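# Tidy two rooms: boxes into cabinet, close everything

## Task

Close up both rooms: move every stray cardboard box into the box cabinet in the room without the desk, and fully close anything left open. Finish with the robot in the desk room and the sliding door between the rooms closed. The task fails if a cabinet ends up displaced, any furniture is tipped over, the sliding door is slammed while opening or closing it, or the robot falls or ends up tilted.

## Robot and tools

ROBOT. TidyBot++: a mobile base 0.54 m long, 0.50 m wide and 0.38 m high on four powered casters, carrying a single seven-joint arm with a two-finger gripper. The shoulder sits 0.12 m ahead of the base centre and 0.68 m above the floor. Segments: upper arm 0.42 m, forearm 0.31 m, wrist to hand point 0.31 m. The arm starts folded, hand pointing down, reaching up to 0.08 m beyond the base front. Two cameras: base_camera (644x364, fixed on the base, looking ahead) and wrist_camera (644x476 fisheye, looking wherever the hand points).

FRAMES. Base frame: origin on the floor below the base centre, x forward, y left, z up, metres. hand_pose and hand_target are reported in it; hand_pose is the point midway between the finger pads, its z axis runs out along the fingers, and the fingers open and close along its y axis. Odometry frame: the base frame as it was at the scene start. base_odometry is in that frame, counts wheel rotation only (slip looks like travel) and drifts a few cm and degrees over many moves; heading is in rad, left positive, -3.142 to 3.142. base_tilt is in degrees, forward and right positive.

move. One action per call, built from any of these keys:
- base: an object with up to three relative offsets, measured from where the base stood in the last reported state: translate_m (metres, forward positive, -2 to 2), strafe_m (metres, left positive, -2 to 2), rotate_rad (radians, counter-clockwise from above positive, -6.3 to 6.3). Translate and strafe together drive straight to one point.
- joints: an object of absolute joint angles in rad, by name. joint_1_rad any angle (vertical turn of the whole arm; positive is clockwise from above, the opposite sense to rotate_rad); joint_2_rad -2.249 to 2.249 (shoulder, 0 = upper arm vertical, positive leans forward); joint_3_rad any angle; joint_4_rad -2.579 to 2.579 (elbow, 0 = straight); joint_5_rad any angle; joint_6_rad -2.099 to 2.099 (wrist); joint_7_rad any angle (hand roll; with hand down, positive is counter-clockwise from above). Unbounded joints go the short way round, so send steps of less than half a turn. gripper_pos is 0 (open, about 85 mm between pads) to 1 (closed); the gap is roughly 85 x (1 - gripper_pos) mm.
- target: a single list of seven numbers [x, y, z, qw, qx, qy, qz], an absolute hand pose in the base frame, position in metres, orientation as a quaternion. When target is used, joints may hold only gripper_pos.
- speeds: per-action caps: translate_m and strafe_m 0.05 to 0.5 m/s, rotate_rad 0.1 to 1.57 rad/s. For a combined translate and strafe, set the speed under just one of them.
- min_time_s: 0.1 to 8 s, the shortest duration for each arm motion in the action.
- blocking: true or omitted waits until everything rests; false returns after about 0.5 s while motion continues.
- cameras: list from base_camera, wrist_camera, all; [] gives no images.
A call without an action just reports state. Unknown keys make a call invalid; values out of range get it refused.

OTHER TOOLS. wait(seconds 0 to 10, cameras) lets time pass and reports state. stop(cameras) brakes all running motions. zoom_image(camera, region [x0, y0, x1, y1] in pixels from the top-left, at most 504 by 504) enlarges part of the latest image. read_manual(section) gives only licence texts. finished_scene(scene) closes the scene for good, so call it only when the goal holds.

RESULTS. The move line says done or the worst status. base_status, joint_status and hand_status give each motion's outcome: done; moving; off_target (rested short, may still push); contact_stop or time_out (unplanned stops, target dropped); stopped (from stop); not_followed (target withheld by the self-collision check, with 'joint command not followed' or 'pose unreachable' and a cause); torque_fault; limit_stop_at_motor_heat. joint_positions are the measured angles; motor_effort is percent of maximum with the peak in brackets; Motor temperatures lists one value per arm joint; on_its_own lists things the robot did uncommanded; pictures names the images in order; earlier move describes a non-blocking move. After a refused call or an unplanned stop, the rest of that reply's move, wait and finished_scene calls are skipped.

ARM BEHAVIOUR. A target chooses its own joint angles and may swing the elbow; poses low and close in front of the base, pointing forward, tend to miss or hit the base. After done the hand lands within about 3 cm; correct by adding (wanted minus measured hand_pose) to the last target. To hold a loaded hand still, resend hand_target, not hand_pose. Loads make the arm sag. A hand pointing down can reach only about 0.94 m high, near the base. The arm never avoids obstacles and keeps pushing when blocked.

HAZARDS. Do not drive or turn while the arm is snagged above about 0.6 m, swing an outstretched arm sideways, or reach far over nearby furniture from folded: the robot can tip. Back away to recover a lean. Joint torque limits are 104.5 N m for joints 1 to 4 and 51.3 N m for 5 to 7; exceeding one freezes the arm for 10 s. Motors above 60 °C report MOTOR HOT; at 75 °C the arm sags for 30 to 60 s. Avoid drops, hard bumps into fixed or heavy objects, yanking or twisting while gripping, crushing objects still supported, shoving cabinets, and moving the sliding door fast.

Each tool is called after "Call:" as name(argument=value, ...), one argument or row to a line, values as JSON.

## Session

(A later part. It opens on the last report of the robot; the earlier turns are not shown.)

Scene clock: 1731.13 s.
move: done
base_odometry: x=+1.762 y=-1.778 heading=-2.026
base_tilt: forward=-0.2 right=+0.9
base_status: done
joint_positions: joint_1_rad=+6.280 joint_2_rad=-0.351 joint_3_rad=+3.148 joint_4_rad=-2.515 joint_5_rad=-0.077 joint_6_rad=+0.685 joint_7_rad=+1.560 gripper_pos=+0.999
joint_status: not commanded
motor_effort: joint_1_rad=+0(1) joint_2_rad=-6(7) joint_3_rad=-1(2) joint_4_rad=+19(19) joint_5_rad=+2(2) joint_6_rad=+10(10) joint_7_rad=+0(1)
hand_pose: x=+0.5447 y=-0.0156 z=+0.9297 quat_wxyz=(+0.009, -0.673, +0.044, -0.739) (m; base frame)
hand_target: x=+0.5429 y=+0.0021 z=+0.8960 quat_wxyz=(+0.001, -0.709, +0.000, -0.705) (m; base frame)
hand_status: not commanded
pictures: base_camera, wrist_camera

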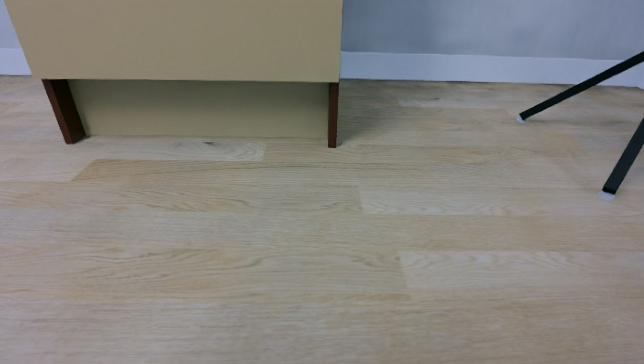

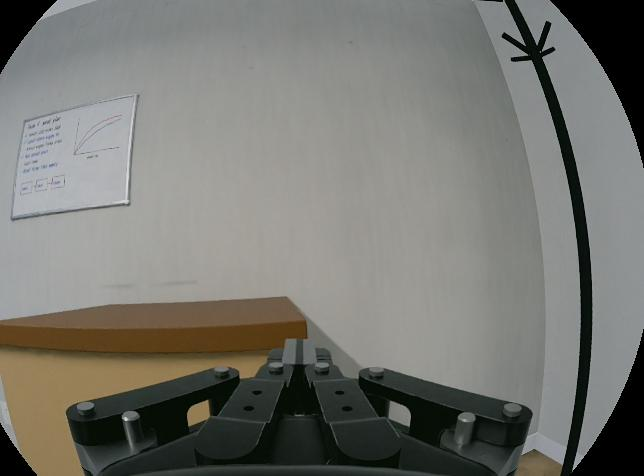

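Call:
move(
  joints={"joint_1_rad": 0, "joint_2_rad": 0.914, "joint_3_rad": 3.14, "joint_4_rad": -2.266, "joint_5_rad": 0.09, "joint_6_rad": 1.6, "joint_7_rad": 1.57, "gripper_pos": 0.0},
  min_time_s=3,
)

Scene clock: 1741.83 s.
move: done
base_odometry: x=+1.762 y=-1.778 heading=-2.026
base_tilt: forward=-0.2 right=+0.9
base_status: not commanded
joint_positions: joint_1_rad=+6.280 joint_2_rad=+0.900 joint_3_rad=+3.148 joint_4_rad=-2.282 joint_5_rad=+0.005 joint_6_rad=+1.512 joint_7_rad=+1.560 gripper_pos=+0.000
joint_status: all done
motor_effort: joint_1_rad=+1(2) joint_2_rad=-31(32) joint_3_rad=-1(2) joint_4_rad=+6(19) joint_5_rad=+1(2) joint_6_rad=+10(11) joint_7_rad=+0(1)
hand_pose: x=+0.7457 y=+0.0019 z=+0.5984 quat_wxyz=(+0.003, -0.741, +0.001, -0.671) (m; base frame)
hand_target: x=+0.7501 y=+0.0300 z=+0.6218 quat_wxyz=(+0.034, -0.710, -0.030, -0.703) (m; base frame)
hand_status: not commanded
pictures: base_camera, wrist_camera

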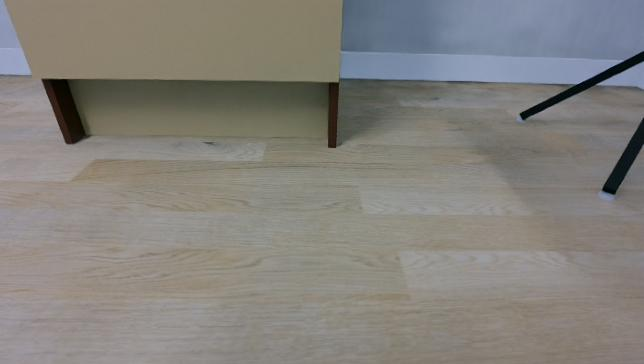

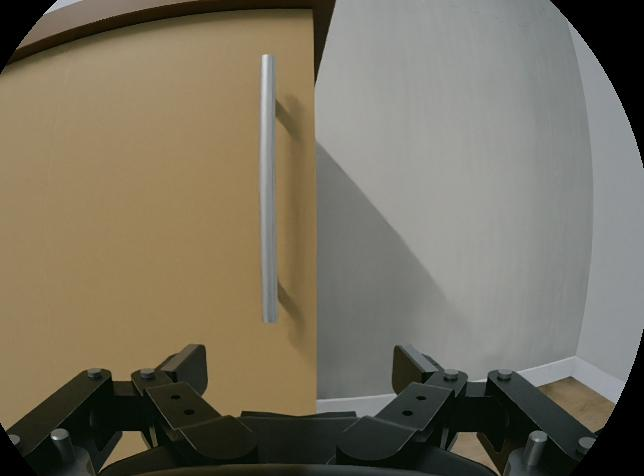

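Call:
move(
  joints={"joint_1_rad": 0, "joint_2_rad": 0.76, "joint_3_rad": 3.14, "joint_4_rad": -2.285, "joint_5_rad": 0.09, "joint_6_rad": 1.4, "joint_7_rad": 1.57, "gripper_pos": 0.0},
  min_time_s=1.5,
  cameras=[],
)

Call:
move(
  base={"translate_m": 0.11, "strafe_m": 0.03},
  speeds={"translate_m": 0.1},
  cameras=["wrist_camera"],
)

Scene clock: 1752.60 s.
move: done
base_odometry: x=+1.762 y=-1.778 heading=-2.026
base_tilt: forward=-0.2 right=+0.9
base_status: not commanded
joint_positions: joint_1_rad=+6.280 joint_2_rad=+0.786 joint_3_rad=+3.148 joint_4_rad=-2.282 joint_5_rad=+0.005 joint_6_rad=+1.484 joint_7_rad=+1.560 gripper_pos=+0.000
joint_status: all done
motor_effort: joint_1_rad=+0(2) joint_2_rad=-28(30) joint_3_rad=-1(2) joint_4_rad=+8(8) joint_5_rad=+0(1) joint_6_rad=+10(11) joint_7_rad=+0(1)
hand_pose: x=+0.7511 y=+0.0019 z=+0.6615 quat_wxyz=(+0.003, -0.712, +0.001, -0.702) (m; base frame)
hand_target: x=+0.7483 y=+0.0297 z=+0.6507 quat_wxyz=(+0.028, -0.732, -0.036, -0.680) (m; base frame)
hand_status: not commanded
pictures: none
No camera images: "cameras" was empty.

Scene clock: 1754.30 s.
move: done
base_odometry: x=+1.741 y=-1.890 heading=-2.025
base_tilt: forward=-0.2 right=+0.9
base_status: done
joint_positions: joint_1_rad=+6.280 joint_2_rad=+0.783 joint_3_rad=+3.148 joint_4_rad=-2.282 joint_5_rad=+0.007 joint_6_rad=+1.483 joint_7_rad=+1.560 gripper_pos=+0.000
joint_status: not commanded
motor_effort: joint_1_rad=+0(2) joint_2_rad=-29(31) joint_3_rad=-1(2) joint_4_rad=+7(9) joint_5_rad=+0(1) joint_6_rad=+10(11) joint_7_rad=+1(1)
hand_pose: x=+0.7511 y=+0.0023 z=+0.6630 quat_wxyz=(+0.004, -0.711, +0.000, -0.703) (m; base frame)
hand_target: x=+0.7483 y=+0.0297 z=+0.6507 quat_wxyz=(+0.028, -0.732, -0.036, -0.680) (m; base frame)
hand_status: not commanded
pictures: wrist_camera

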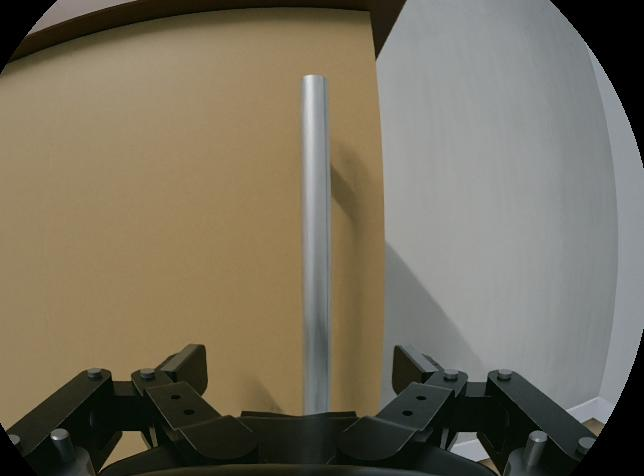

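Call:
move(
  base={"strafe_m": -0.006, "translate_m": -0.004},
  speeds={"translate_m": 0.05},
  cameras=[],
)

Call:
move(
  joints={"gripper_pos": 0.86},
  cameras=["wrist_camera"],
)

Scene clock: 1759.73 s.
move: done
base_odometry: x=+1.737 y=-1.884 heading=-2.025
base_tilt: forward=-0.2 right=+0.9
base_status: done
joint_positions: joint_1_rad=+6.282 joint_2_rad=+0.783 joint_3_rad=+3.148 joint_4_rad=-2.282 joint_5_rad=+0.008 joint_6_rad=+1.483 joint_7_rad=+1.560 gripper_pos=+0.000
joint_status: not commanded
motor_effort: joint_1_rad=+0(3) joint_2_rad=-28(30) joint_3_rad=+0(2) joint_4_rad=+7(9) joint_5_rad=+0(2) joint_6_rad=+10(10) joint_7_rad=+0(1)
hand_pose: x=+0.7511 y=+0.0015 z=+0.6633 quat_wxyz=(+0.003, -0.711, +0.000, -0.703) (m; base frame)
hand_target: x=+0.7483 y=+0.0297 z=+0.6507 quat_wxyz=(+0.028, -0.732, -0.036, -0.680) (m; base frame)
hand_status: not commanded
pictures: none
No camera images: "cameras" was empty.

Scene clock: 1760.77 s.
move: done
base_odometry: x=+1.737 y=-1.884 heading=-2.025
base_tilt: forward=-0.2 right=+0.9
base_status: not commanded
joint_positions: joint_1_rad=+6.285 joint_2_rad=+0.783 joint_3_rad=+3.148 joint_4_rad=-2.282 joint_5_rad=+0.009 joint_6_rad=+1.483 joint_7_rad=+1.560 gripper_pos=+0.859
joint_status: all done
motor_effort: joint_1_rad=-1(4) joint_2_rad=-29(30) joint_3_rad=-1(3) joint_4_rad=+8(9) joint_5_rad=+2(4) joint_6_rad=+10(11) joint_7_rad=+0(1)
hand_pose: x=+0.7511 y=-0.0001 z=+0.6632 quat_wxyz=(+0.003, -0.711, +0.001, -0.703) (m; base frame)
hand_target: x=+0.7483 y=+0.0297 z=+0.6507 quat_wxyz=(+0.028, -0.732, -0.036, -0.680) (m; base frame)
hand_status: not commanded
pictures: wrist_camera

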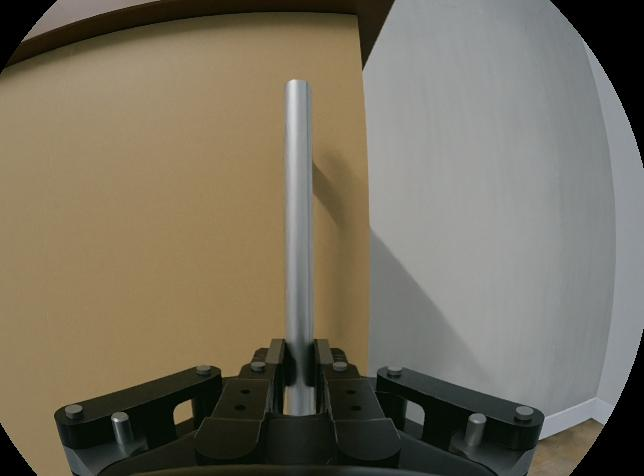

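Call:
move(
  joints={"gripper_pos": 0.94},
  cameras=[],
)

Call:
move(
  base={"translate_m": -0.048, "strafe_m": 0.085, "rotate_rad": -0.1},
  speeds={"strafe_m": 0.06, "rotate_rad": 0.1},
)

Scene clock: 1770.60 s.
move: off_target
base_odometry: x=+1.737 y=-1.884 heading=-2.025
base_tilt: forward=-0.2 right=+0.9
base_status: not commanded
joint_positions: joint_1_rad=+6.285 joint_2_rad=+0.782 joint_3_rad=+3.148 joint_4_rad=-2.284 joint_5_rad=+0.009 joint_6_rad=+1.483 joint_7_rad=+1.560 gripper_pos=+0.905
joint_status: gripper_pos off_target (ended at +0.905, target +0.940)
motor_effort: joint_1_rad=+0(2) joint_2_rad=-28(30) joint_3_rad=-1(2) joint_4_rad=+7(10) joint_5_rad=+2(2) joint_6_rad=+10(10) joint_7_rad=+0(1)
hand_pose: x=+0.7507 y=-0.0001 z=+0.6633 quat_wxyz=(+0.003, -0.711, +0.001, -0.703) (m; base frame)
hand_target: x=+0.7483 y=+0.0297 z=+0.6507 quat_wxyz=(+0.028, -0.732, -0.036, -0.680) (m; base frame)
hand_status: not commanded
pictures: none
No camera images: "cameras" was empty.

Scene clock: 1772.70 s.
move: done
base_odometry: x=+1.835 y=-1.878 heading=-2.126
base_tilt: forward=-0.2 right=+0.9
base_status: done
joint_positions: joint_1_rad=+6.308 joint_2_rad=+0.782 joint_3_rad=+3.146 joint_4_rad=-2.283 joint_5_rad=+0.040 joint_6_rad=+1.481 joint_7_rad=+1.560 gripper_pos=+0.905
joint_status: not commanded
motor_effort: joint_1_rad=-5(6) joint_2_rad=-29(30) joint_3_rad=-4(6) joint_4_rad=+6(7) joint_5_rad=+5(7) joint_6_rad=+11(11) joint_7_rad=+0(1)
hand_pose: x=+0.7508 y=-0.0034 z=+0.6630 quat_wxyz=(+0.006, -0.712, -0.003, -0.703) (m; base frame)
hand_target: x=+0.7483 y=+0.0297 z=+0.6507 quat_wxyz=(+0.028, -0.732, -0.036, -0.680) (m; base frame)
hand_status: not commanded
pictures: base_camera, wrist_camera

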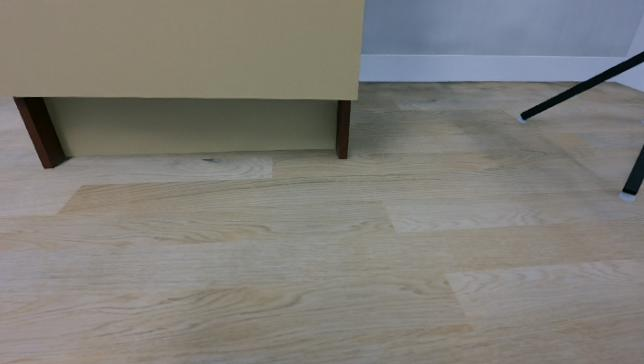

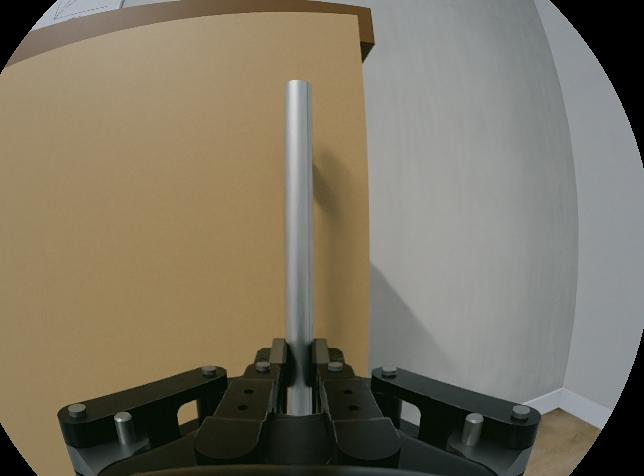

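Call:
move(
  base={"translate_m": -0.048, "strafe_m": 0.08, "rotate_rad": -0.1},
  speeds={"strafe_m": 0.06, "rotate_rad": 0.1},
  cameras=["base_camera"],
)

Call:
move(
  base={"translate_m": -0.048, "strafe_m": 0.08, "rotate_rad": -0.1},
  speeds={"strafe_m": 0.06, "rotate_rad": 0.1},
)

Scene clock: 1778.83 s.
move: done
base_odometry: x=+1.928 y=-1.879 heading=-2.227
base_tilt: forward=-0.2 right=+0.9
base_status: done
joint_positions: joint_1_rad=+6.308 joint_2_rad=+0.781 joint_3_rad=+3.146 joint_4_rad=-2.282 joint_5_rad=+0.042 joint_6_rad=+1.480 joint_7_rad=+1.560 gripper_pos=+0.905
joint_status: not commanded
motor_effort: joint_1_rad=-5(6) joint_2_rad=-28(31) joint_3_rad=-4(6) joint_4_rad=+6(8) joint_5_rad=+5(7) joint_6_rad=+10(12) joint_7_rad=+0(1)
hand_pose: x=+0.7510 y=-0.0033 z=+0.6630 quat_wxyz=(+0.006, -0.712, -0.004, -0.702) (m; base frame)
hand_target: x=+0.7483 y=+0.0297 z=+0.6507 quat_wxyz=(+0.028, -0.732, -0.036, -0.680) (m; base frame)
hand_status: not commanded
pictures: base_camera

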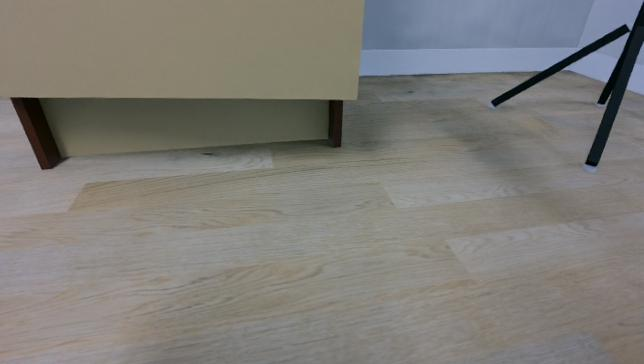

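Scene clock: 1780.87 s.
move: done
base_odometry: x=+2.021 y=-1.890 heading=-2.327
base_tilt: forward=-0.2 right=+0.9
base_status: done
joint_positions: joint_1_rad=+6.309 joint_2_rad=+0.781 joint_3_rad=+3.147 joint_4_rad=-2.282 joint_5_rad=+0.044 joint_6_rad=+1.479 joint_7_rad=+1.560 gripper_pos=+0.905
joint_status: not commanded
motor_effort: joint_1_rad=-4(7) joint_2_rad=-29(30) joint_3_rad=-4(6) joint_4_rad=+7(8) joint_5_rad=+5(7) joint_6_rad=+10(11) joint_7_rad=+0(1)
hand_pose: x=+0.7511 y=-0.0038 z=+0.6630 quat_wxyz=(+0.006, -0.712, -0.004, -0.702) (m; base frame)
hand_target: x=+0.7483 y=+0.0297 z=+0.6507 quat_wxyz=(+0.028, -0.732, -0.036, -0.680) (m; base frame)
hand_status: not commanded
pictures: base_camera, wrist_camera

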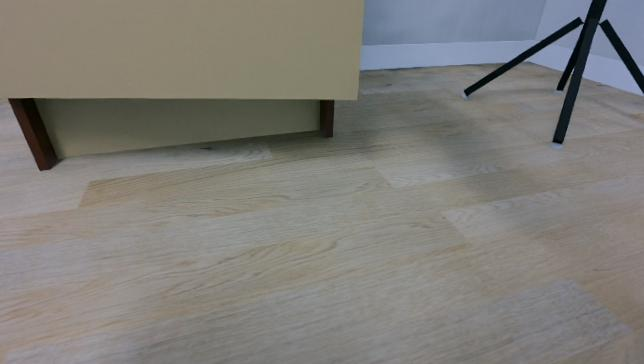

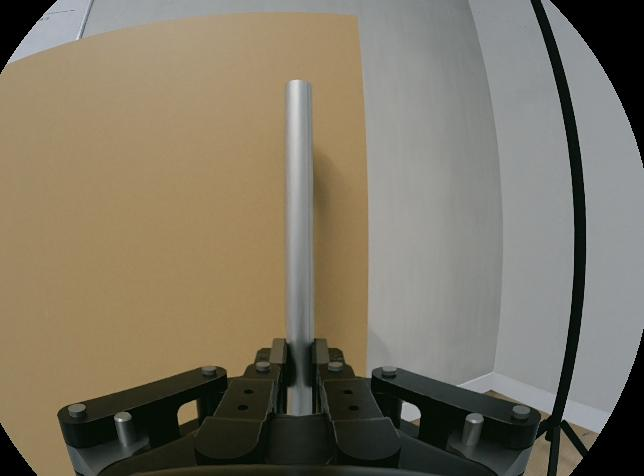

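Call:
move(
  base={"translate_m": -0.088, "strafe_m": 0.163, "rotate_rad": -0.2},
  speeds={"strafe_m": 0.09, "rotate_rad": 0.1},
  cameras=["base_camera"],
)

Call:
move(
  base={"translate_m": -0.088, "strafe_m": 0.163, "rotate_rad": -0.2},
  speeds={"strafe_m": 0.09, "rotate_rad": 0.1},
)

Scene clock: 1792.03 s.
move: done
base_odometry: x=+2.200 y=-1.938 heading=-2.528
base_tilt: forward=-0.2 right=+0.9
base_status: done
joint_positions: joint_1_rad=+6.310 joint_2_rad=+0.781 joint_3_rad=+3.149 joint_4_rad=-2.282 joint_5_rad=+0.045 joint_6_rad=+1.478 joint_7_rad=+1.560 gripper_pos=+0.905
joint_status: not commanded
motor_effort: joint_1_rad=-4(9) joint_2_rad=-29(30) joint_3_rad=-5(8) joint_4_rad=+7(8) joint_5_rad=+5(9) joint_6_rad=+10(11) joint_7_rad=+0(1)
hand_pose: x=+0.7512 y=-0.0054 z=+0.6630 quat_wxyz=(+0.005, -0.712, -0.004, -0.702) (m; base frame)
hand_target: x=+0.7483 y=+0.0297 z=+0.6507 quat_wxyz=(+0.028, -0.732, -0.036, -0.680) (m; base frame)
hand_status: not commanded
pictures: base_camera

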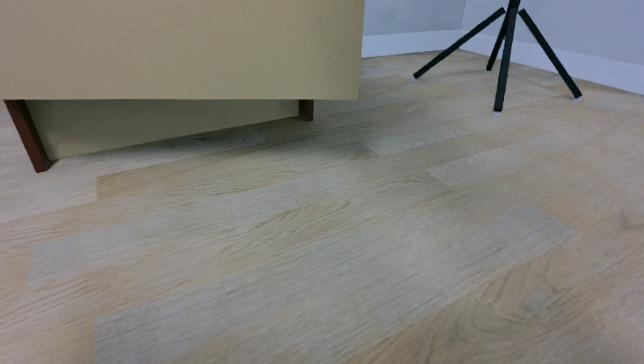

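Scene clock: 1794.60 s.
move: done
base_odometry: x=+2.366 y=-2.020 heading=-2.729
base_tilt: forward=-0.2 right=+0.9
base_status: done
joint_positions: joint_1_rad=+6.313 joint_2_rad=+0.780 joint_3_rad=+3.152 joint_4_rad=-2.282 joint_5_rad=+0.045 joint_6_rad=+1.478 joint_7_rad=+1.560 gripper_pos=+0.905
joint_status: not commanded
motor_effort: joint_1_rad=-5(9) joint_2_rad=-30(31) joint_3_rad=-4(9) joint_4_rad=+8(9) joint_5_rad=+4(10) joint_6_rad=+11(12) joint_7_rad=+0(1)
hand_pose: x=+0.7511 y=-0.0080 z=+0.6631 quat_wxyz=(+0.003, -0.712, -0.003, -0.702) (m; base frame)
hand_target: x=+0.7483 y=+0.0297 z=+0.6507 quat_wxyz=(+0.028, -0.732, -0.036, -0.680) (m; base frame)
hand_status: not commanded
pictures: base_camera, wrist_camera

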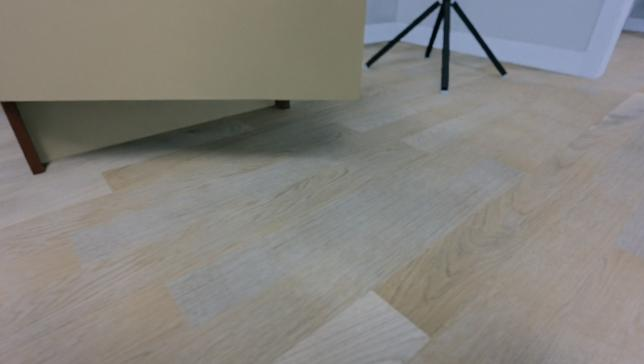

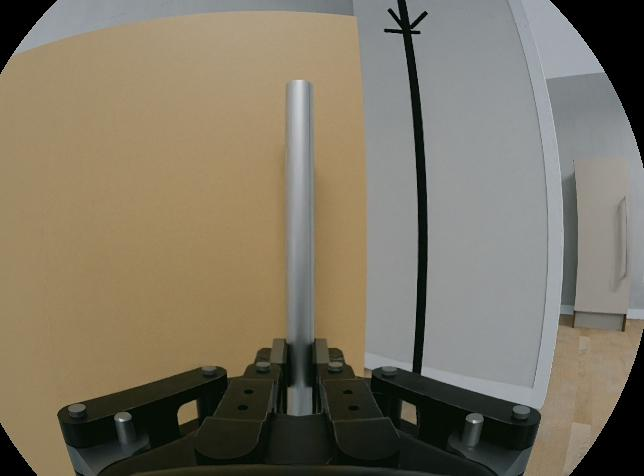

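Call:
move(
  joints={"gripper_pos": 0.5},
  cameras=["wrist_camera"],
)

Call:
wait(
  seconds=1.5,
)

Scene clock: 1797.53 s.
move: done
base_odometry: x=+2.366 y=-2.020 heading=-2.729
base_tilt: forward=-0.2 right=+0.9
base_status: not commanded
joint_positions: joint_1_rad=+6.292 joint_2_rad=+0.780 joint_3_rad=+3.150 joint_4_rad=-2.282 joint_5_rad=+0.045 joint_6_rad=+1.478 joint_7_rad=+1.560 gripper_pos=+0.500
joint_status: all done
motor_effort: joint_1_rad=+0(5) joint_2_rad=-29(30) joint_3_rad=+0(5) joint_4_rad=+7(8) joint_5_rad=+0(5) joint_6_rad=+10(11) joint_7_rad=+0(1)
hand_pose: x=+0.7511 y=+0.0062 z=+0.6631 quat_wxyz=(+0.011, -0.712, -0.011, -0.702) (m; base frame)
hand_target: x=+0.7483 y=+0.0297 z=+0.6507 quat_wxyz=(+0.028, -0.732, -0.036, -0.680) (m; base frame)
hand_status: not commanded
pictures: wrist_camera

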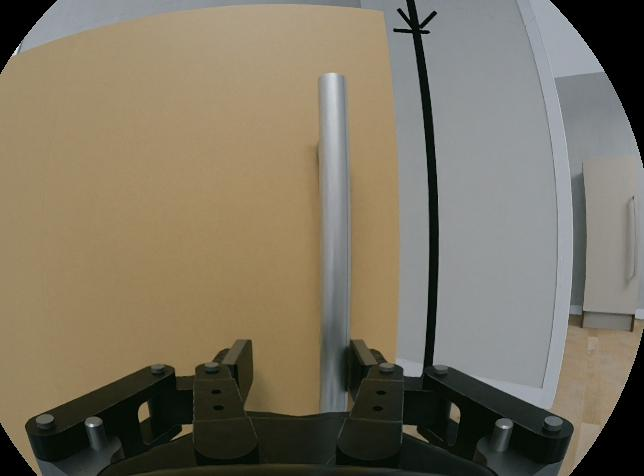

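Scene clock: 1799.03 s.
base_odometry: x=+2.366 y=-2.020 heading=-2.729
base_tilt: forward=-0.2 right=+0.9
base_status: not commanded
joint_positions: joint_1_rad=+6.292 joint_2_rad=+0.780 joint_3_rad=+3.150 joint_4_rad=-2.282 joint_5_rad=+0.045 joint_6_rad=+1.478 joint_7_rad=+1.560 gripper_pos=+0.500
joint_status: all done
motor_effort: joint_1_rad=+0(5) joint_2_rad=-28(30) joint_3_rad=+0(5) joint_4_rad=+8(8) joint_5_rad=+1(5) joint_6_rad=+10(11) joint_7_rad=+0(1)
hand_pose: x=+0.7511 y=+0.0062 z=+0.6631 quat_wxyz=(+0.011, -0.712, -0.011, -0.702) (m; base frame)
hand_target: x=+0.7483 y=+0.0297 z=+0.6507 quat_wxyz=(+0.028, -0.732, -0.036, -0.680) (m; base frame)
hand_status: not commanded
wait: 1.50 s; at rest by 0.27 s
pictures: base_camera, wrist_camera

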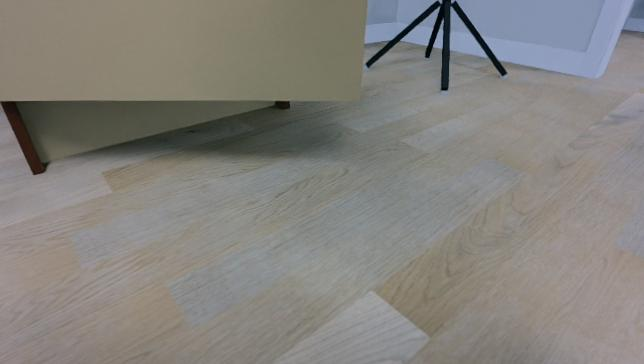

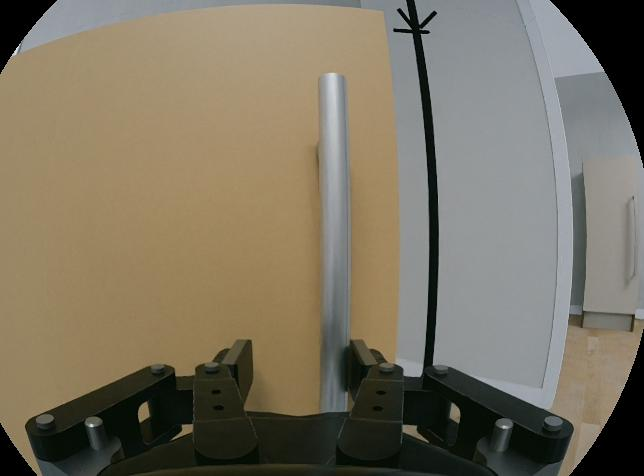

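Call:
move(
  joints={"gripper_pos": 0.2},
  cameras=[],
)

Call:
move(
  base={"translate_m": -0.1, "strafe_m": -0.012},
  speeds={"translate_m": 0.08},
)

Scene clock: 1804.20 s.
move: done
base_odometry: x=+2.366 y=-2.020 heading=-2.729
base_tilt: forward=-0.2 right=+0.9
base_status: not commanded
joint_positions: joint_1_rad=+6.292 joint_2_rad=+0.780 joint_3_rad=+3.150 joint_4_rad=-2.282 joint_5_rad=+0.045 joint_6_rad=+1.478 joint_7_rad=+1.560 gripper_pos=+0.200
joint_status: all done
motor_effort: joint_1_rad=+0(1) joint_2_rad=-29(30) joint_3_rad=+0(1) joint_4_rad=+7(8) joint_5_rad=+1(1) joint_6_rad=+10(10) joint_7_rad=+0(1)
hand_pose: x=+0.7511 y=+0.0062 z=+0.6631 quat_wxyz=(+0.011, -0.712, -0.011, -0.702) (m; base frame)
hand_target: x=+0.7483 y=+0.0297 z=+0.6507 quat_wxyz=(+0.028, -0.732, -0.036, -0.680) (m; base frame)
hand_status: not commanded
pictures: none
No camera images: "cameras" was empty.

Scene clock: 1805.97 s.
move: done
base_odometry: x=+2.453 y=-1.969 heading=-2.729
base_tilt: forward=-0.2 right=+0.9
base_status: done
joint_positions: joint_1_rad=+6.291 joint_2_rad=+0.779 joint_3_rad=+3.150 joint_4_rad=-2.282 joint_5_rad=+0.045 joint_6_rad=+1.478 joint_7_rad=+1.560 gripper_pos=+0.200
joint_status: not commanded
motor_effort: joint_1_rad=+0(2) joint_2_rad=-29(30) joint_3_rad=-1(2) joint_4_rad=+8(9) joint_5_rad=+1(1) joint_6_rad=+10(11) joint_7_rad=+0(1)
hand_pose: x=+0.7510 y=+0.0067 z=+0.6635 quat_wxyz=(+0.011, -0.712, -0.011, -0.702) (m; base frame)
hand_target: x=+0.7483 y=+0.0297 z=+0.6507 quat_wxyz=(+0.028, -0.732, -0.036, -0.680) (m; base frame)
hand_status: not commanded
pictures: base_camera, wrist_camera

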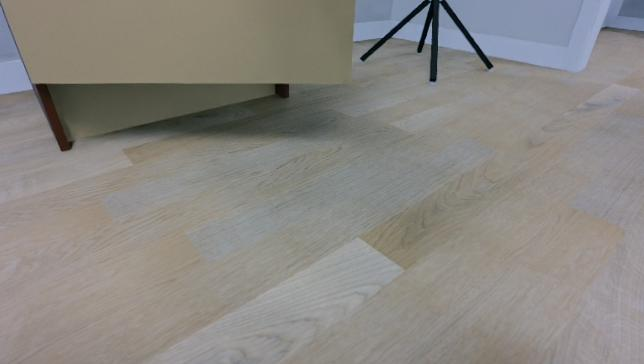

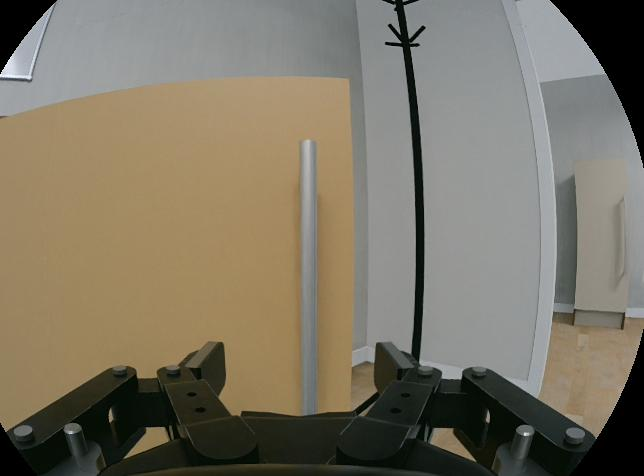

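Call:
move(
  joints={"joint_1_rad": 0, "joint_2_rad": -0.354, "joint_3_rad": 3.14, "joint_4_rad": -2.53, "joint_5_rad": 0, "joint_6_rad": 0.6, "joint_7_rad": 1.57, "gripper_pos": 1},
  min_time_s=2.5,
  cameras=[],
)

Call:
move(
  base={"rotate_rad": -0.867},
  speeds={"rotate_rad": 0.6},
  cameras=["base_camera"],
)

Call:
move(
  base={"translate_m": 1.1, "strafe_m": 0.25},
  speeds={"translate_m": 0.3},
  cameras=["base_camera"],
)

Call:
move(
  base={"rotate_rad": 2.1},
  speeds={"rotate_rad": 0.7},
)

Scene clock: 1823.33 s.
move: done
base_odometry: x=+2.453 y=-1.969 heading=-2.729
base_tilt: forward=-0.2 right=+0.9
base_status: not commanded
joint_positions: joint_1_rad=+6.291 joint_2_rad=-0.343 joint_3_rad=+3.150 joint_4_rad=-2.511 joint_5_rad=+0.045 joint_6_rad=+0.691 joint_7_rad=+1.560 gripper_pos=+0.999
joint_status: all done
motor_effort: joint_1_rad=+0(1) joint_2_rad=-5(31) joint_3_rad=+1(2) joint_4_rad=+19(19) joint_5_rad=+0(2) joint_6_rad=+10(12) joint_7_rad=+0(1)
hand_pose: x=+0.5473 y=+0.0030 z=+0.9301 quat_wxyz=(-0.004, -0.673, -0.013, -0.739) (m; base frame)
hand_target: x=+0.5429 y=+0.0021 z=+0.8960 quat_wxyz=(+0.001, -0.709, +0.000, -0.705) (m; base frame)
hand_status: not commanded
pictures: none
No camera images: "cameras" was empty.

Scene clock: 1825.47 s.
move: done
base_odometry: x=+2.453 y=-1.969 heading=+2.689
base_tilt: forward=-0.2 right=+0.9
base_status: done
joint_positions: joint_1_rad=+6.290 joint_2_rad=-0.344 joint_3_rad=+3.150 joint_4_rad=-2.512 joint_5_rad=+0.045 joint_6_rad=+0.688 joint_7_rad=+1.560 gripper_pos=+0.999
joint_status: not commanded
motor_effort: joint_1_rad=+0(2) joint_2_rad=-5(7) joint_3_rad=+1(2) joint_4_rad=+19(19) joint_5_rad=+1(1) joint_6_rad=+10(10) joint_7_rad=+1(1)
hand_pose: x=+0.5473 y=+0.0035 z=+0.9292 quat_wxyz=(-0.004, -0.674, -0.013, -0.738) (m; base frame)
hand_target: x=+0.5429 y=+0.0021 z=+0.8960 quat_wxyz=(+0.001, -0.709, +0.000, -0.705) (m; base frame)
hand_status: not commanded
pictures: base_camera

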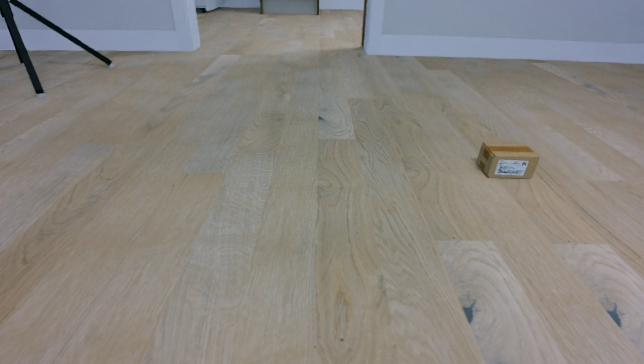

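Scene clock: 1830.17 s.
move: done
base_odometry: x=+1.354 y=-1.713 heading=+2.688
base_tilt: forward=-0.2 right=+0.9
base_status: done
joint_positions: joint_1_rad=+6.290 joint_2_rad=-0.349 joint_3_rad=+3.150 joint_4_rad=-2.514 joint_5_rad=+0.045 joint_6_rad=+0.686 joint_7_rad=+1.560 gripper_pos=+0.999
joint_status: not commanded
motor_effort: joint_1_rad=+0(2) joint_2_rad=-5(8) joint_3_rad=+1(1) joint_4_rad=+19(20) joint_5_rad=+0(1) joint_6_rad=+10(10) joint_7_rad=+0(1)
hand_pose: x=+0.5457 y=+0.0035 z=+0.9297 quat_wxyz=(-0.004, -0.674, -0.013, -0.739) (m; base frame)
hand_target: x=+0.5429 y=+0.0021 z=+0.8960 quat_wxyz=(+0.001, -0.709, +0.000, -0.705) (m; base frame)
hand_status: not commanded
pictures: base_camera

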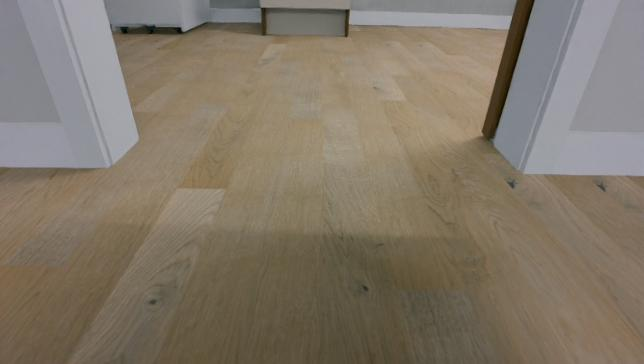

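Scene clock: 1833.90 s.
move: done
base_odometry: x=+1.354 y=-1.713 heading=-1.496
base_tilt: forward=-0.2 right=+0.9
base_status: done
joint_positions: joint_1_rad=+6.289 joint_2_rad=-0.349 joint_3_rad=+3.150 joint_4_rad=-2.514 joint_5_rad=+0.045 joint_6_rad=+0.686 joint_7_rad=+1.560 gripper_pos=+0.999
joint_status: not commanded
motor_effort: joint_1_rad=+0(2) joint_2_rad=-6(7) joint_3_rad=+1(2) joint_4_rad=+19(19) joint_5_rad=+0(1) joint_6_rad=+10(10) joint_7_rad=-1(1)
hand_pose: x=+0.5458 y=+0.0038 z=+0.9296 quat_wxyz=(-0.003, -0.674, -0.013, -0.739) (m; base frame)
hand_target: x=+0.5429 y=+0.0021 z=+0.8960 quat_wxyz=(+0.001, -0.709, +0.000, -0.705) (m; base frame)
hand_status: not commanded
pictures: base_camera, wrist_camera

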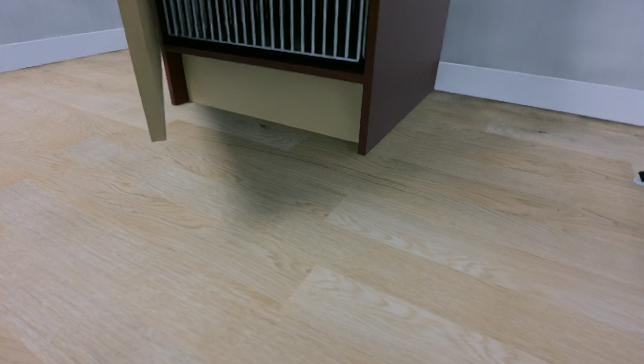

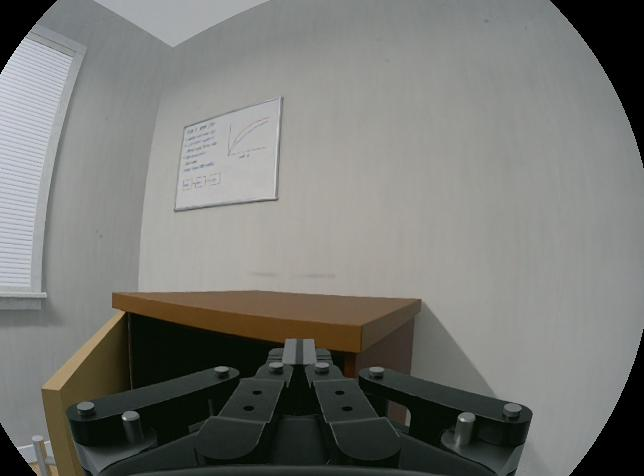

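Call:
move(
  joints={"joint_1_rad": 0, "joint_2_rad": 0.4, "joint_3_rad": 3.14, "joint_4_rad": -2.5, "joint_5_rad": 0.0, "joint_6_rad": 1.2, "joint_7_rad": 1.57, "gripper_pos": 1},
  min_time_s=2,
)

Scene clock: 1842.03 s.
move: done
base_odometry: x=+1.354 y=-1.713 heading=-1.496
base_tilt: forward=-0.2 right=+0.9
base_status: not commanded
joint_positions: joint_1_rad=+6.289 joint_2_rad=+0.387 joint_3_rad=+3.150 joint_4_rad=-2.514 joint_5_rad=+0.045 joint_6_rad=+1.112 joint_7_rad=+1.560 gripper_pos=+0.999
joint_status: all done
motor_effort: joint_1_rad=+0(1) joint_2_rad=-21(22) joint_3_rad=-1(2) joint_4_rad=+10(20) joint_5_rad=+0(2) joint_6_rad=+10(11) joint_7_rad=+0(1)
hand_pose: x=+0.6567 y=+0.0068 z=+0.6986 quat_wxyz=(+0.007, -0.780, -0.012, -0.626) (m; base frame)
hand_target: x=+0.6667 y=+0.0021 z=+0.7240 quat_wxyz=(+0.001, -0.751, +0.000, -0.660) (m; base frame)
hand_status: not commanded
pictures: base_camera, wrist_camera

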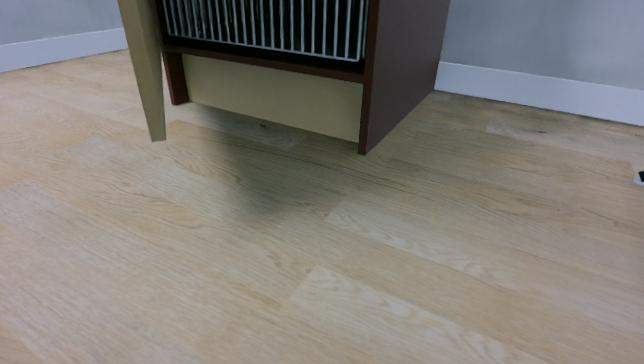

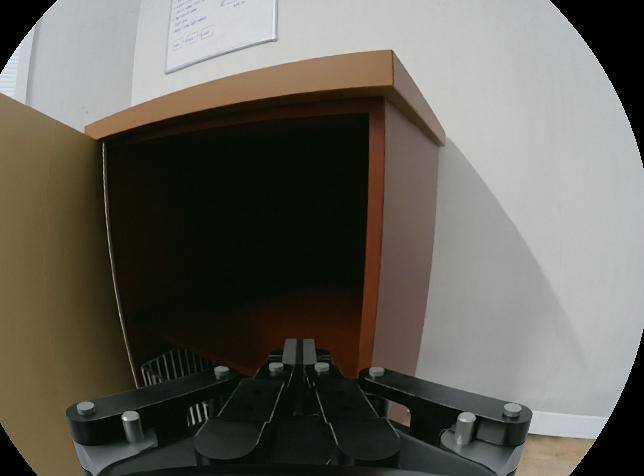

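Call:
zoom_image(
  camera="wrist_camera",
  region=[90, 120, 400, 430],
)

Call:
zoom_image(
  camera="base_camera",
  region=[120, 0, 460, 160],
)

Scaled by 1.626.

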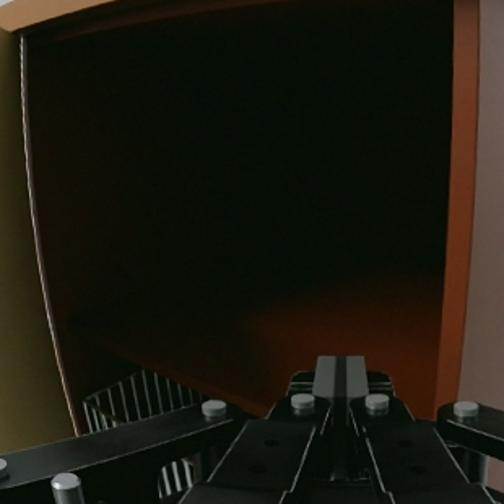

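Scaled by 1.482.

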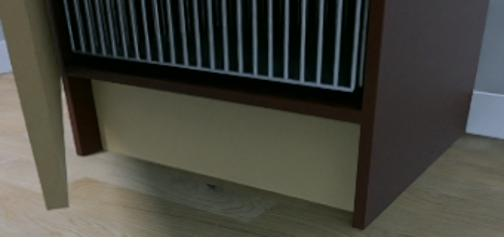

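Call:
move(
  joints={"joint_1_rad": 0, "joint_2_rad": -0.354, "joint_3_rad": 3.14, "joint_4_rad": -2.53, "joint_5_rad": 0, "joint_6_rad": 0.5, "joint_7_rad": 1.57},
  min_time_s=1.5,
  cameras=[],
)

Call:
move(
  base={"rotate_rad": 1.041},
  speeds={"rotate_rad": 0.6},
  cameras=["base_camera"],
)

Call:
move(
  base={"translate_m": 0.65},
  speeds={"translate_m": 0.25},
)

Scene clock: 1867.87 s.
move: done
base_odometry: x=+1.354 y=-1.713 heading=-1.496
base_tilt: forward=-0.2 right=+0.9
base_status: not commanded
joint_positions: joint_1_rad=+6.289 joint_2_rad=-0.343 joint_3_rad=+3.150 joint_4_rad=-2.514 joint_5_rad=+0.045 joint_6_rad=+0.589 joint_7_rad=+1.560 gripper_pos=+0.999
joint_status: all done
motor_effort: joint_1_rad=+1(1) joint_2_rad=-6(22) joint_3_rad=+0(1) joint_4_rad=+19(19) joint_5_rad=+0(1) joint_6_rad=+10(11) joint_7_rad=+0(2)
hand_pose: x=+0.5484 y=+0.0028 z=+0.8970 quat_wxyz=(-0.004, -0.711, -0.013, -0.703) (m; base frame)
hand_target: x=+0.5412 y=+0.0021 z=+0.8649 quat_wxyz=(+0.001, -0.743, +0.000, -0.669) (m; base frame)
hand_status: not commanded
pictures: none
No camera images: "cameras" was empty.

Scene clock: 1870.27 s.
move: done
base_odometry: x=+1.354 y=-1.713 heading=-0.456
base_tilt: forward=-0.2 right=+0.9
base_status: done
joint_positions: joint_1_rad=+6.289 joint_2_rad=-0.343 joint_3_rad=+3.150 joint_4_rad=-2.514 joint_5_rad=+0.045 joint_6_rad=+0.588 joint_7_rad=+1.560 gripper_pos=+0.999
joint_status: not commanded
motor_effort: joint_1_rad=+0(1) joint_2_rad=-6(7) joint_3_rad=+1(2) joint_4_rad=+19(19) joint_5_rad=+1(1) joint_6_rad=+10(10) joint_7_rad=+1(1)
hand_pose: x=+0.5484 y=+0.0030 z=+0.8966 quat_wxyz=(-0.004, -0.711, -0.013, -0.703) (m; base frame)
hand_target: x=+0.5412 y=+0.0021 z=+0.8649 quat_wxyz=(+0.001, -0.743, +0.000, -0.669) (m; base frame)
hand_status: not commanded
pictures: base_camera

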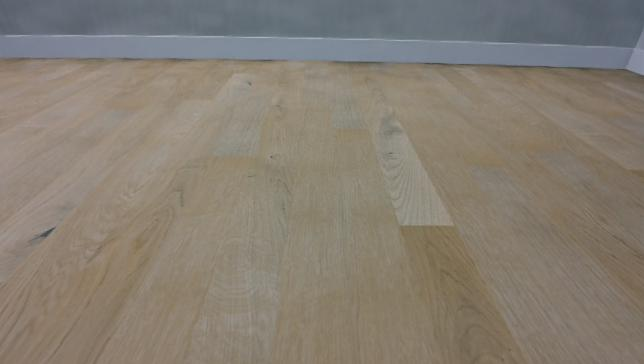

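Scene clock: 1873.67 s.
move: done
base_odometry: x=+1.938 y=-1.999 heading=-0.456
base_tilt: forward=-0.2 right=+0.9
base_status: done
joint_positions: joint_1_rad=+6.289 joint_2_rad=-0.349 joint_3_rad=+3.150 joint_4_rad=-2.515 joint_5_rad=+0.045 joint_6_rad=+0.586 joint_7_rad=+1.560 gripper_pos=+0.999
joint_status: not commanded
motor_effort: joint_1_rad=+0(1) joint_2_rad=-6(8) joint_3_rad=+0(2) joint_4_rad=+19(20) joint_5_rad=+0(1) joint_6_rad=+10(11) joint_7_rad=+1(1)
hand_pose: x=+0.5468 y=+0.0030 z=+0.8981 quat_wxyz=(-0.004, -0.710, -0.013, -0.704) (m; base frame)
hand_target: x=+0.5412 y=+0.0021 z=+0.8649 quat_wxyz=(+0.001, -0.743, +0.000, -0.669) (m; base frame)
hand_status: not commanded
pictures: base_camera, wrist_camera

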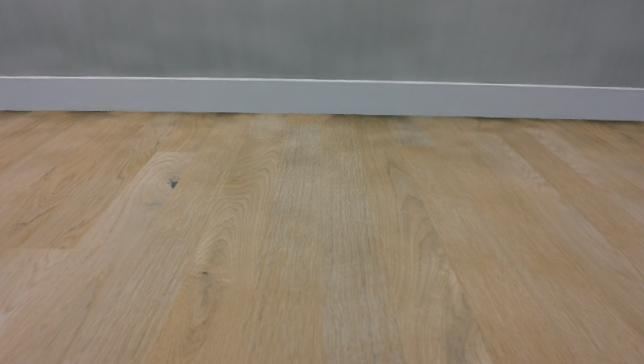

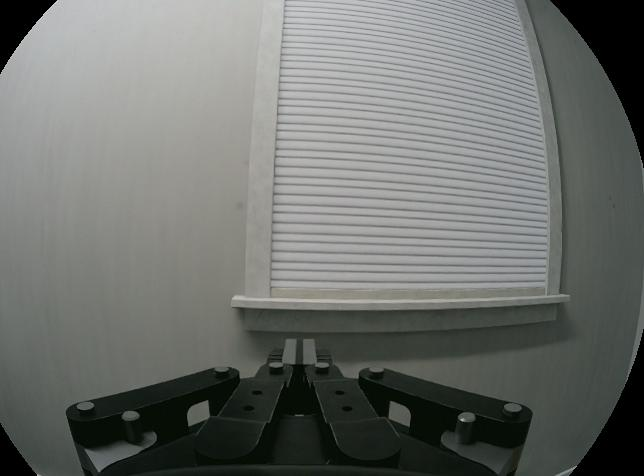

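Call:
move(
  base={"strafe_m": 0.2},
  speeds={"strafe_m": 0.2},
  cameras=[],
)

Call:
move(
  base={"rotate_rad": -1.57},
  speeds={"rotate_rad": 0.6},
)

Call:
move(
  joints={"joint_1_rad": 0, "joint_2_rad": 0.4, "joint_3_rad": 3.14, "joint_4_rad": -2.5, "joint_5_rad": 0.0, "joint_6_rad": 1.3, "joint_7_rad": 1.57, "gripper_pos": 1},
  min_time_s=2,
)

Scene clock: 1881.10 s.
move: done
base_odometry: x=+2.026 y=-1.819 heading=-0.456
base_tilt: forward=-0.2 right=+0.9
base_status: done
joint_positions: joint_1_rad=+6.288 joint_2_rad=-0.349 joint_3_rad=+3.150 joint_4_rad=-2.515 joint_5_rad=+0.045 joint_6_rad=+0.586 joint_7_rad=+1.560 gripper_pos=+0.999
joint_status: not commanded
motor_effort: joint_1_rad=+0(1) joint_2_rad=-6(7) joint_3_rad=+0(2) joint_4_rad=+19(19) joint_5_rad=+1(1) joint_6_rad=+10(10) joint_7_rad=+0(1)
hand_pose: x=+0.5468 y=+0.0030 z=+0.8978 quat_wxyz=(-0.004, -0.711, -0.013, -0.704) (m; base frame)
hand_target: x=+0.5412 y=+0.0021 z=+0.8649 quat_wxyz=(+0.001, -0.743, +0.000, -0.669) (m; base frame)
hand_status: not commanded
pictures: none
No camera images: "cameras" was empty.

Scene clock: 1884.40 s.
move: done
base_odometry: x=+2.026 y=-1.819 heading=-2.025
base_tilt: forward=-0.2 right=+0.9
base_status: done
joint_positions: joint_1_rad=+6.288 joint_2_rad=-0.349 joint_3_rad=+3.150 joint_4_rad=-2.515 joint_5_rad=+0.045 joint_6_rad=+0.586 joint_7_rad=+1.560 gripper_pos=+0.999
joint_status: not commanded
motor_effort: joint_1_rad=+0(1) joint_2_rad=-6(8) joint_3_rad=+0(2) joint_4_rad=+19(19) joint_5_rad=+1(1) joint_6_rad=+10(10) joint_7_rad=+0(1)
hand_pose: x=+0.5468 y=+0.0032 z=+0.8978 quat_wxyz=(-0.004, -0.711, -0.013, -0.704) (m; base frame)
hand_target: x=+0.5412 y=+0.0021 z=+0.8649 quat_wxyz=(+0.001, -0.743, +0.000, -0.669) (m; base frame)
hand_status: not commanded
pictures: base_camera, wrist_camera

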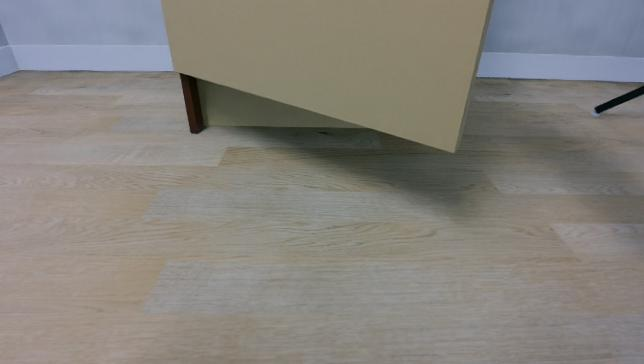

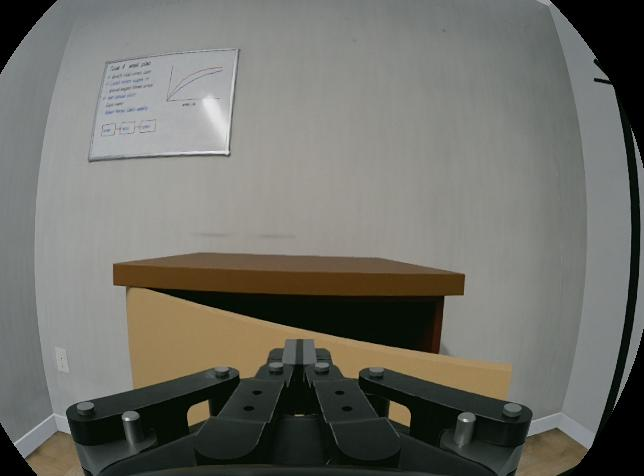

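Scene clock: 1887.03 s.
move: done
base_odometry: x=+2.026 y=-1.819 heading=-2.025
base_tilt: forward=-0.2 right=+0.9
base_status: not commanded
joint_positions: joint_1_rad=+6.288 joint_2_rad=+0.387 joint_3_rad=+3.150 joint_4_rad=-2.515 joint_5_rad=+0.045 joint_6_rad=+1.212 joint_7_rad=+1.560 gripper_pos=+0.999
joint_status: all done
motor_effort: joint_1_rad=+0(2) joint_2_rad=-22(22) joint_3_rad=+0(2) joint_4_rad=+10(19) joint_5_rad=+1(2) joint_6_rad=+10(11) joint_7_rad=+0(2)
hand_pose: x=+0.6614 y=+0.0080 z=+0.7288 quat_wxyz=(+0.009, -0.748, -0.013, -0.663) (m; base frame)
hand_target: x=+0.6692 y=+0.0021 z=+0.7550 quat_wxyz=(+0.001, -0.717, +0.000, -0.697) (m; base frame)
hand_status: not commanded
pictures: base_camera, wrist_camera

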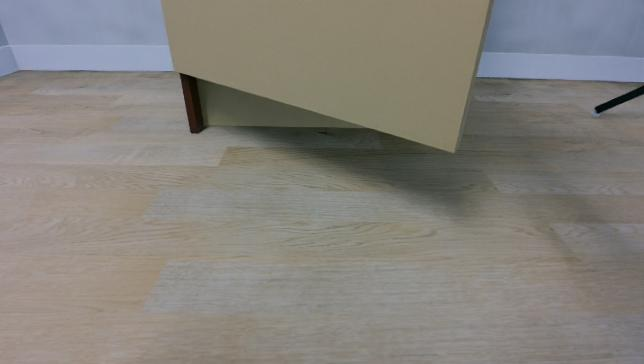

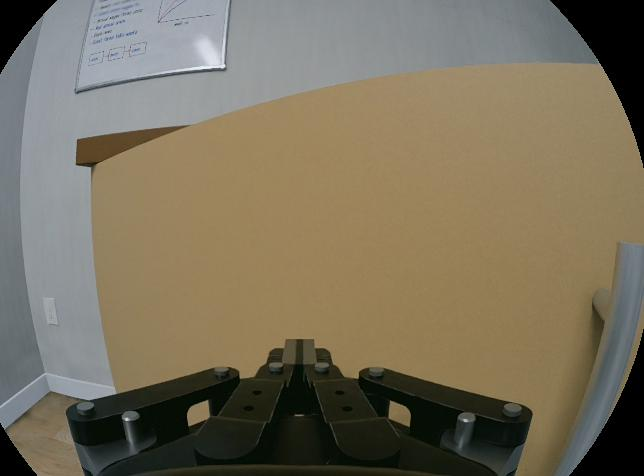

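Call:
move(
  base={"translate_m": 0.18},
  speeds={"translate_m": 0.07},
  cameras=["base_camera"],
)

Call:
move(
  base={"translate_m": 0.08},
  speeds={"translate_m": 0.05},
)

Scene clock: 1893.00 s.
move: done
base_odometry: x=+1.947 y=-1.981 heading=-2.025
base_tilt: forward=-0.2 right=+0.9
base_status: done
joint_positions: joint_1_rad=+6.286 joint_2_rad=+0.389 joint_3_rad=+3.149 joint_4_rad=-2.511 joint_5_rad=+0.045 joint_6_rad=+1.215 joint_7_rad=+1.560 gripper_pos=+0.999
joint_status: not commanded
motor_effort: joint_1_rad=+0(2) joint_2_rad=-21(22) joint_3_rad=+0(1) joint_4_rad=+10(13) joint_5_rad=+1(2) joint_6_rad=+10(11) joint_7_rad=+0(1)
hand_pose: x=+0.6628 y=+0.0090 z=+0.7299 quat_wxyz=(+0.010, -0.747, -0.013, -0.665) (m; base frame)
hand_target: x=+0.6692 y=+0.0021 z=+0.7550 quat_wxyz=(+0.001, -0.717, +0.000, -0.697) (m; base frame)
hand_status: not commanded
pictures: base_camera

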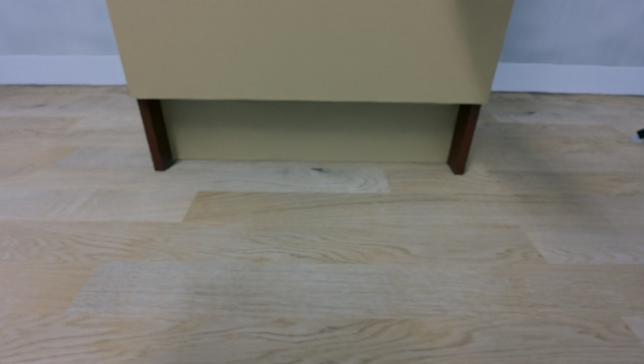

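Scene clock: 1895.07 s.
move: done
base_odometry: x=+1.912 y=-2.053 heading=-2.026
base_tilt: forward=-0.2 right=+0.9
base_status: done
joint_positions: joint_1_rad=+6.286 joint_2_rad=+0.390 joint_3_rad=+3.149 joint_4_rad=-2.511 joint_5_rad=+0.045 joint_6_rad=+1.216 joint_7_rad=+1.560 gripper_pos=+0.999
joint_status: not commanded
motor_effort: joint_1_rad=+0(2) joint_2_rad=-21(22) joint_3_rad=+0(1) joint_4_rad=+10(12) joint_5_rad=+1(1) joint_6_rad=+10(11) joint_7_rad=+0(1)
hand_pose: x=+0.6631 y=+0.0090 z=+0.7299 quat_wxyz=(+0.010, -0.746, -0.013, -0.665) (m; base frame)
hand_target: x=+0.6692 y=+0.0021 z=+0.7550 quat_wxyz=(+0.001, -0.717, +0.000, -0.697) (m; base frame)
hand_status: not commanded
pictures: base_camera, wrist_camera

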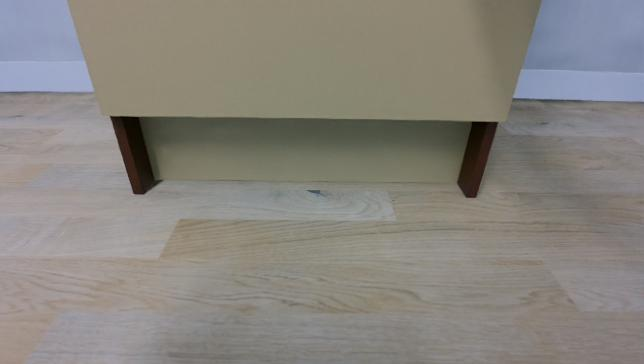

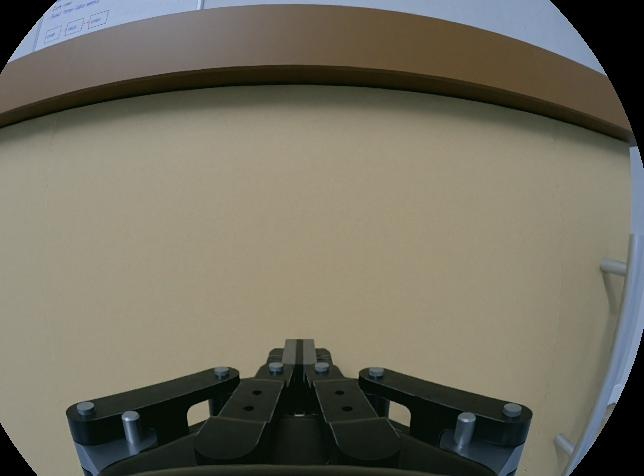

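Call:
move(
  base={"translate_m": 0.08},
  speeds={"translate_m": 0.06},
  cameras=[],
)

Call:
move(
  base={"translate_m": 0.03},
  speeds={"translate_m": 0.05},
)

Scene clock: 1908.87 s.
move: time_out
base_odometry: x=+1.878 y=-2.123 heading=-2.027
base_tilt: forward=-0.3 right=+0.9
base_status: translate_m time_out (by the wheels' count: +0.077 of +0.080)
joint_positions: joint_1_rad=+6.286 joint_2_rad=+0.313 joint_3_rad=+3.149 joint_4_rad=-2.655 joint_5_rad=+0.045 joint_6_rad=+1.258 joint_7_rad=+1.560 gripper_pos=+0.999
joint_status: not commanded
motor_effort: joint_1_rad=-1(3) joint_2_rad=-3(21) joint_3_rad=+0(2) joint_4_rad=+36(40) joint_5_rad=+1(3) joint_6_rad=+5(11) joint_7_rad=+0(1)
hand_pose: x=+0.6111 y=+0.0097 z=+0.7293 quat_wxyz=(+0.011, -0.754, -0.012, -0.656) (m; base frame)
hand_target: x=+0.6692 y=+0.0021 z=+0.7550 quat_wxyz=(+0.001, -0.717, +0.000, -0.697) (m; base frame)
hand_status: not commanded
pictures: none
No camera images: "cameras" was empty.

not run: a stop that you did not command came earlier in this reply.


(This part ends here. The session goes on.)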